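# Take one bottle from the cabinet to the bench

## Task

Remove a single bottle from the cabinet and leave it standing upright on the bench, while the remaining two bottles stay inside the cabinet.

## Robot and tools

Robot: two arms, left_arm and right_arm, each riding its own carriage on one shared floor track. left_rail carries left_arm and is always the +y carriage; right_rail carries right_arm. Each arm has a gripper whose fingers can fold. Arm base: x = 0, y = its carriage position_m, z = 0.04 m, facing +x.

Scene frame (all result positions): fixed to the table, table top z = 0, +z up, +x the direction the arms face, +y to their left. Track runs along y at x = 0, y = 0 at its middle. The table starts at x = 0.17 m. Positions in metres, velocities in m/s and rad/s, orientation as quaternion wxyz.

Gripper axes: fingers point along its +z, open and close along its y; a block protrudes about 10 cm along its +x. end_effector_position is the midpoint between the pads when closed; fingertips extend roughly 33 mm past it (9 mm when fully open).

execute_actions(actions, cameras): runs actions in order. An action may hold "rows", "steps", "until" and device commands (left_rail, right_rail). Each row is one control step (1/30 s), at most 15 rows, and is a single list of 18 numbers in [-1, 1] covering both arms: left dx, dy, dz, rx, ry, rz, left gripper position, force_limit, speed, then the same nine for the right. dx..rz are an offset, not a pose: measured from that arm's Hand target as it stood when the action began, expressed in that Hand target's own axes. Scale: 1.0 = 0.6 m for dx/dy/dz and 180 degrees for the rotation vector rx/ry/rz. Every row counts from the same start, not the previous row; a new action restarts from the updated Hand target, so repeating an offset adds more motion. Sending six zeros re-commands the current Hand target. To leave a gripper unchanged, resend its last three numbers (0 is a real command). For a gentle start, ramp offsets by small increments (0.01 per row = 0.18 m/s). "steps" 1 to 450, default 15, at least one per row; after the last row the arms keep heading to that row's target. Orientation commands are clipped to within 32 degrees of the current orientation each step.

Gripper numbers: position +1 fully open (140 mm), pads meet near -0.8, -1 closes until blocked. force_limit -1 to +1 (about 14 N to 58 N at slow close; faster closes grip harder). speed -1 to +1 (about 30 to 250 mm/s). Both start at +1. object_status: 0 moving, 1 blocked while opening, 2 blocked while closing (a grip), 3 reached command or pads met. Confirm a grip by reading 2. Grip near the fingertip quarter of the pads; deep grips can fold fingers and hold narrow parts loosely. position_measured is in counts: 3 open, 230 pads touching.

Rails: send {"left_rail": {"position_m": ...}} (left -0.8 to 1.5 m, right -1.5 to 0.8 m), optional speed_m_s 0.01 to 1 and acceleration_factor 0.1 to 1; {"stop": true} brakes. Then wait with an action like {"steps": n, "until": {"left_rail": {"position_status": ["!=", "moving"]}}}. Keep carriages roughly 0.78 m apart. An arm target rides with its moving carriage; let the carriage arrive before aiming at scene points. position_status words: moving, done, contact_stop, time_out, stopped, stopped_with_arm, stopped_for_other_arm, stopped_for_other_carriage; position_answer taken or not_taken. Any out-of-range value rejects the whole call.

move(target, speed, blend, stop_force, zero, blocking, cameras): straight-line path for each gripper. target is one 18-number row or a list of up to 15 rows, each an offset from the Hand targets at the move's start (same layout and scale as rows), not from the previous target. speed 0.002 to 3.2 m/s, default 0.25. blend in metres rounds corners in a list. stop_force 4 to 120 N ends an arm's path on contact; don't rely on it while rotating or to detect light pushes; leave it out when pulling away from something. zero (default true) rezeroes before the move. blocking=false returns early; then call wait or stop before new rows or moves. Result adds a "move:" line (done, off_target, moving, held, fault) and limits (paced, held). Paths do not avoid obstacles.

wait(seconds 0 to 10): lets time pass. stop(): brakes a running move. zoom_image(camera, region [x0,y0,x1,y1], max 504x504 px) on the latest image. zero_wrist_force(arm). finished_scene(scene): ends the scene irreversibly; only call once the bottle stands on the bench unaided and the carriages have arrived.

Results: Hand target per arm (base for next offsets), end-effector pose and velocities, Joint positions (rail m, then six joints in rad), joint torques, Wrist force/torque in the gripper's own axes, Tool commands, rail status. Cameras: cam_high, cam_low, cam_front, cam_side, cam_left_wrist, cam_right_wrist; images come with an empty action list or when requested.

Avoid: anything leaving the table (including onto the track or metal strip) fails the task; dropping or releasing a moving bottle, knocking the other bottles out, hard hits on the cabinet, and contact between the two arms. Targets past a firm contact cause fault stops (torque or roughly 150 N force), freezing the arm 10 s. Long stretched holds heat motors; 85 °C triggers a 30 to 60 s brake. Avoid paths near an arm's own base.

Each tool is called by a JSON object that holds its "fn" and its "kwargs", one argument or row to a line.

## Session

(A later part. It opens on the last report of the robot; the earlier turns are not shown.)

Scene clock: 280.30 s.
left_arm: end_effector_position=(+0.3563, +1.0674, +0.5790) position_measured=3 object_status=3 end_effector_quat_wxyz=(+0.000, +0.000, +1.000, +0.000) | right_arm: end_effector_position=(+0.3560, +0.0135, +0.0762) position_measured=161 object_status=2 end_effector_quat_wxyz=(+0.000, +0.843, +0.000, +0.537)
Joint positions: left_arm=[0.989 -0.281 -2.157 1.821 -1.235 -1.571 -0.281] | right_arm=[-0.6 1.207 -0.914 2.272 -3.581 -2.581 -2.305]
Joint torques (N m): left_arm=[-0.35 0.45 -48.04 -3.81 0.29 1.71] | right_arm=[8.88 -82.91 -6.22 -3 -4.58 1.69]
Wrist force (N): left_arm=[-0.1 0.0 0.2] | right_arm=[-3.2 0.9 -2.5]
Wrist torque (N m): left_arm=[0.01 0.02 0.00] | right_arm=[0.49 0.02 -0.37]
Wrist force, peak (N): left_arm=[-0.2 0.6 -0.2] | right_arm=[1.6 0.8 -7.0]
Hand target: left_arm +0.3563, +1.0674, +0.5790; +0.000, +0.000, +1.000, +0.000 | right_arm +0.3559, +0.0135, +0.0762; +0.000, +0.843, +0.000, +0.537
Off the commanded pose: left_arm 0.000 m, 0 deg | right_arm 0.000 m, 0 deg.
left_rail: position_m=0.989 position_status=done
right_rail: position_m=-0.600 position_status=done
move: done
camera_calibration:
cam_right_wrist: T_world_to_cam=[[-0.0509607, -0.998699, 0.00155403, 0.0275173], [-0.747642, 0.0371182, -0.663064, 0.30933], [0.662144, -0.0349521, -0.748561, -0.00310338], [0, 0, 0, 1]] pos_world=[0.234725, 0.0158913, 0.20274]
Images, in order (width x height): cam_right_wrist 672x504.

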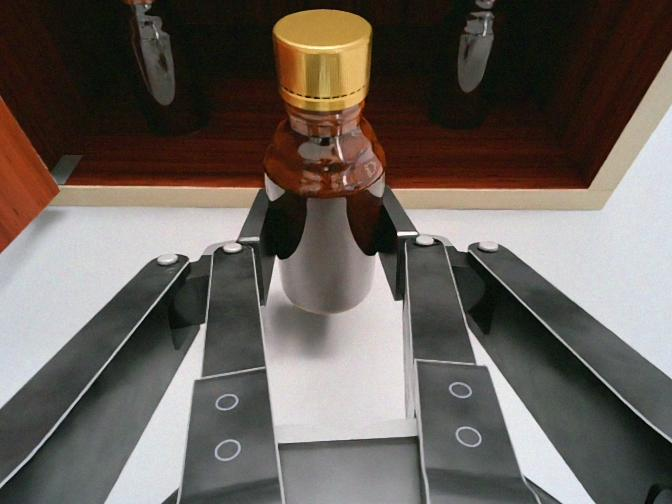

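{"fn": "execute_actions", "kwargs": {
  "actions": [
    {"right_rail": {"position_m": -0.93, "speed_m_s": 0.35, "acceleration_factor": 0.5}, "steps": 150, "until": {"right_rail": {"position_status": ["!=", "moving"]}}}
  ],
  "cameras": []
}}

{"fn": "move", "kwargs": {
  "target": [0,0,0,0,0,0,1,1,1,-0.0392,0,0.0183,0,0,0,-1,-1,-1],
  "speed": 0.06,
  "cameras": ["cam_right_wrist"]
}}

{"fn": "move", "kwargs": {
  "target": [0,0,0,0,0,0,1,1,1,-0.0226,0,0.0106,0,0,0,-1,-1,-1],
  "speed": 0.008,
  "stop_force": 4,
  "cameras": ["cam_right_wrist", "cam_side"]
}}

Scene clock: 291.30 s.
left_arm: end_effector_position=(+0.3563, +1.0674, +0.5790) position_measured=3 object_status=3 end_effector_quat_wxyz=(+0.000, +0.000, +1.000, +0.000) | right_arm: end_effector_position=(+0.3559, -0.3165, +0.0762) position_measured=161 object_status=2 end_effector_quat_wxyz=(+0.000, +0.843, +0.000, +0.537)
Joint positions: left_arm=[0.989 -0.281 -2.157 1.821 -1.235 -1.571 -0.281] | right_arm=[-0.93 1.207 -0.914 2.272 -3.581 -2.581 -2.304]
Joint torques (N m): left_arm=[0.18 0.88 -48.44 -3.69 0.01 1.54] | right_arm=[6.29 -77.2 -16.8 -3.37 -3.95 1.92]
Wrist force (N): left_arm=[0.1 -0.1 0.0] | right_arm=[-3.5 1.1 -1.8]
Wrist torque (N m): left_arm=[-0.02 -0.02 0.01] | right_arm=[0.54 0.08 -0.37]
Wrist force, peak (N): left_arm=[-0.3 0.4 -0.4] | right_arm=[-3.3 1.6 -2.7]
Hand target: left_arm +0.3563, +1.0674, +0.5790; +0.000, +0.000, +1.000, +0.000 | right_arm +0.3559, -0.3165, +0.0762; +0.000, +0.843, +0.000, +0.537
Tool commands: left_gripper/position=+1.0 left_gripper/force_limit=+1.0 left_gripper/speed=+1.0 right_gripper/position=-1.0 right_gripper/force_limit=-1.0 right_gripper/speed=-1.0
Off the commanded pose: left_arm 0.000 m, 0 deg | right_arm 0.000 m, 0 deg.
left_rail: position_m=0.989 position_status=done
right_rail: position_m=-0.930 speed_m_s=0.35 position_status=done
No camera images: "cameras" was empty.

Scene clock: 292.27 s.
left_arm: end_effector_position=(+0.3563, +1.0674, +0.5790) position_measured=3 object_status=3 end_effector_quat_wxyz=(+0.000, +0.000, +1.000, +0.000) | right_arm: end_effector_position=(+0.3559, -0.3165, +0.0504) position_measured=161 object_status=2 end_effector_quat_wxyz=(+0.000, +0.843, +0.000, +0.537)
Joint positions: left_arm=[0.989 -0.281 -2.157 1.821 -1.235 -1.571 -0.281] | right_arm=[-0.93 1.207 -0.86 2.264 -3.626 -2.581 -2.304]
Joint torques (N m): left_arm=[-0.28 0.24 -47.64 -3.62 0.29 1.95] | right_arm=[1.49 -51.68 -21.74 -6.95 -2.1 -2.41]
Wrist force (N): left_arm=[-0.5 0.1 -0.1] | right_arm=[-3.1 0.9 -2.3]
Wrist torque (N m): left_arm=[0.02 0.11 0.00] | right_arm=[0.51 -0.01 -0.32]
Wrist force, peak (N): left_arm=[-0.5 -0.1 -0.3] | right_arm=[-3.7 0.8 -2.5]
Hand target: left_arm +0.3563, +1.0674, +0.5790; +0.000, +0.000, +1.000, +0.000 | right_arm +0.3559, -0.3165, +0.0503; +0.000, +0.843, +0.000, +0.537
Off the commanded pose: left_arm 0.000 m, 0 deg | right_arm 0.000 m, 0 deg.
left_rail: position_m=0.989 position_status=done
right_rail: position_m=-0.930 speed_m_s=0.35 position_status=done
move: done
camera_calibration:
cam_right_wrist: T_world_to_cam=[[-0.0509563, -0.9987, 0.00155737, -0.30202], [-0.747686, 0.037115, -0.663015, 0.304398], [0.662095, -0.0349492, -0.748605, -0.0338639], [0, 0, 0, 1]] pos_world=[0.234625, -0.314109, 0.17694]
Images, in order (width x height): cam_right_wrist 672x504.

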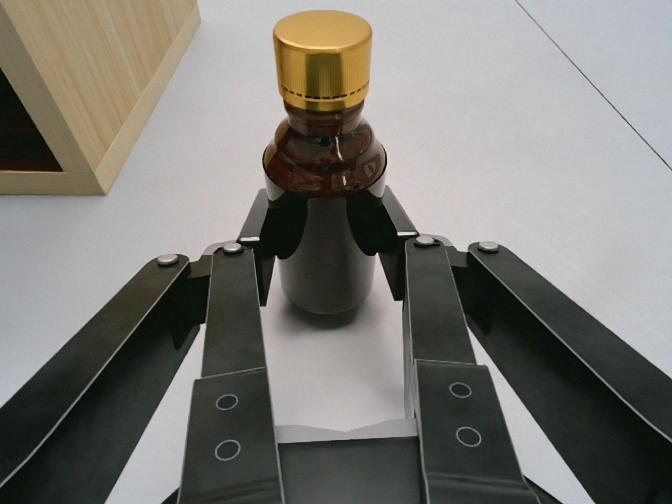

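Scene clock: 294.97 s.
left_arm: end_effector_position=(+0.3563, +1.0674, +0.5790) position_measured=3 object_status=3 end_effector_quat_wxyz=(+0.000, +0.000, +1.000, +0.000) | right_arm: end_effector_position=(+0.3560, -0.3165, +0.0383) position_measured=161 object_status=2 end_effector_quat_wxyz=(+0.000, +0.843, +0.000, +0.537)
Joint positions: left_arm=[0.989 -0.281 -2.157 1.821 -1.235 -1.571 -0.281] | right_arm=[-0.93 1.207 -0.835 2.259 -3.647 -2.581 -2.304]
Joint torques (N m): left_arm=[0.48 -0.83 -47.64 -3.62 0.31 1.84] | right_arm=[-2.85 -82.37 -3.21 -2.08 -1.42 -1.85]
Wrist force (N): left_arm=[-0.3 0.0 -0.1] | right_arm=[0.0 -0.2 -3.4]
Wrist torque (N m): left_arm=[0.00 0.07 0.00] | right_arm=[0.35 0.08 -0.23]
Wrist force, peak (N): left_arm=[-0.4 0.4 -0.3] | right_arm=[8.6 1.2 -7.9]
Hand target: left_arm +0.3563, +1.0674, +0.5790; +0.000, +0.000, +1.000, +0.000 | right_arm +0.3560, -0.3165, +0.0383; +0.000, +0.843, +0.000, +0.537 (not the last commanded pose)
Off the commanded pose: left_arm 0.000 m, 0 deg | right_arm 0.003 m, 0 deg.
left_rail: position_m=0.989 position_status=done
right_rail: position_m=-0.930 speed_m_s=0.35 position_status=done
move: contact (right_arm)
camera_calibration:
cam_right_wrist: T_world_to_cam=[[-0.0509563, -0.9987, 0.00155737, -0.302001], [-0.747686, 0.037115, -0.663015, 0.296375], [0.662095, -0.0349492, -0.748605, -0.042922], [0, 0, 0, 1]] pos_world=[0.234625, -0.314109, 0.16484]
Images, in order (width x height): cam_side 504x504, cam_right_wrist 672x504.

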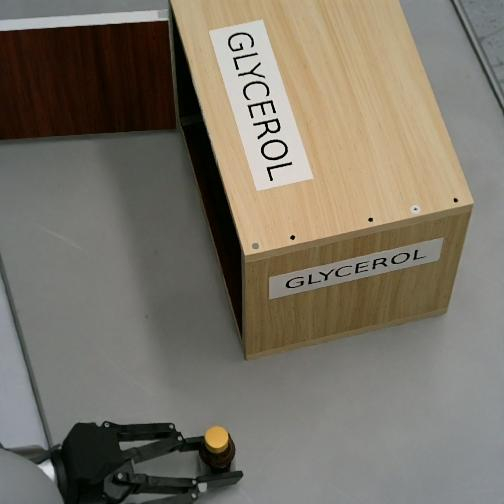

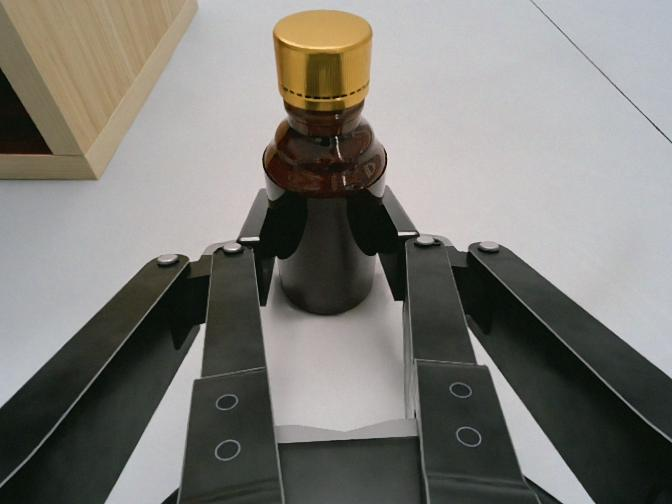

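{"fn": "move", "kwargs": {
  "target": [
    [0,0,0,0,0,0,1,1,1,0,0,0,0,0,0,0.25,-1,-1],
    [0,0,0,0,0,0,1,1,1,0,0,-0.2,0,0,0,0.25,-1,-1]
  ],
  "speed": [0.05, 0.1],
  "cameras": ["cam_right_wrist", "cam_side", "cam_front"]
}}

Scene clock: 301.13 s.
left_arm: end_effector_position=(+0.3563, +1.0674, +0.5790) position_measured=3 object_status=3 end_effector_quat_wxyz=(+0.000, +0.000, +1.000, +0.000) | right_arm: end_effector_position=(+0.2472, -0.3165, +0.0890) position_measured=98 object_status=3 end_effector_quat_wxyz=(+0.000, +0.843, +0.000, +0.537)
Joint positions: left_arm=[0.989 -0.281 -2.157 1.821 -1.235 -1.571 -0.281] | right_arm=[-0.93 1.384 -1.009 2.308 -3.249 -2.67 -1.991]
Joint torques (N m): left_arm=[-0.66 1.06 -48.45 -3.41 0.37 1.96] | right_arm=[10.2 -77.1 -24.48 -2.18 -4.55 2.16]
Wrist force (N): left_arm=[-0.1 0.1 -0.1] | right_arm=[-0.9 -0.1 -3.3]
Wrist torque (N m): left_arm=[0.02 0.02 0.00] | right_arm=[0.24 0.10 -0.38]
Wrist force, peak (N): left_arm=[-0.6 0.1 -0.1] | right_arm=[-1.4 0.1 -4.8]
Hand target: left_arm +0.3563, +1.0674, +0.5790; +0.000, +0.000, +1.000, +0.000 | right_arm +0.2472, -0.3165, +0.0890; +0.000, +0.843, +0.000, +0.537
Off the commanded pose: left_arm 0.000 m, 0 deg | right_arm 0.000 m, 0 deg.
left_rail: position_m=0.989 position_status=done
right_rail: position_m=-0.930 speed_m_s=0.35 position_status=done
move: done
camera_calibration:
cam_right_wrist: T_world_to_cam=[[-0.0509568, -0.9987, 0.00155749, -0.307619], [-0.747642, 0.0371129, -0.663064, 0.248721], [0.662144, -0.034952, -0.748561, 0.0669853], [0, 0, 0, 1]] pos_world=[0.125925, -0.314109, 0.21554]
Images, in order (width x height): cam_front 504x504, cam_side 504x504, cam_right_wrist 672x504.

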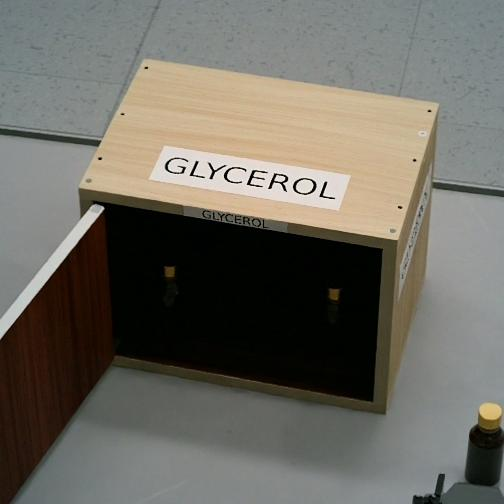

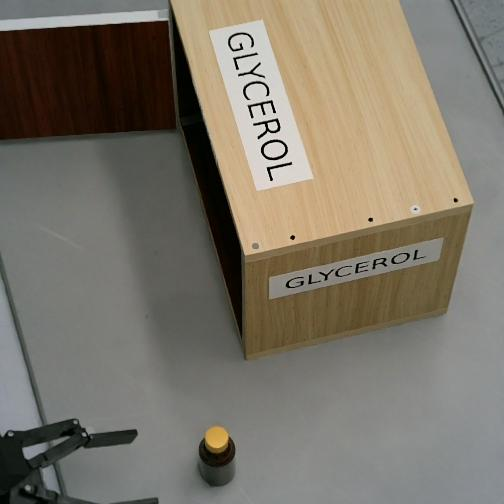

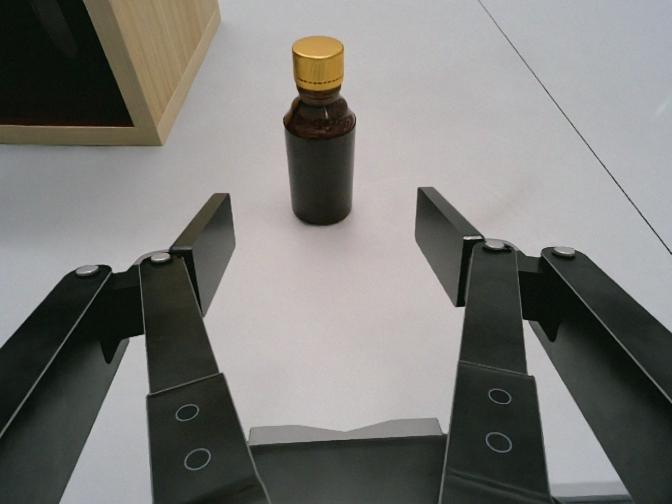

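{"fn": "finished_scene", "kwargs": {
  "scene": 2
}}

The scene is finished: the task was done.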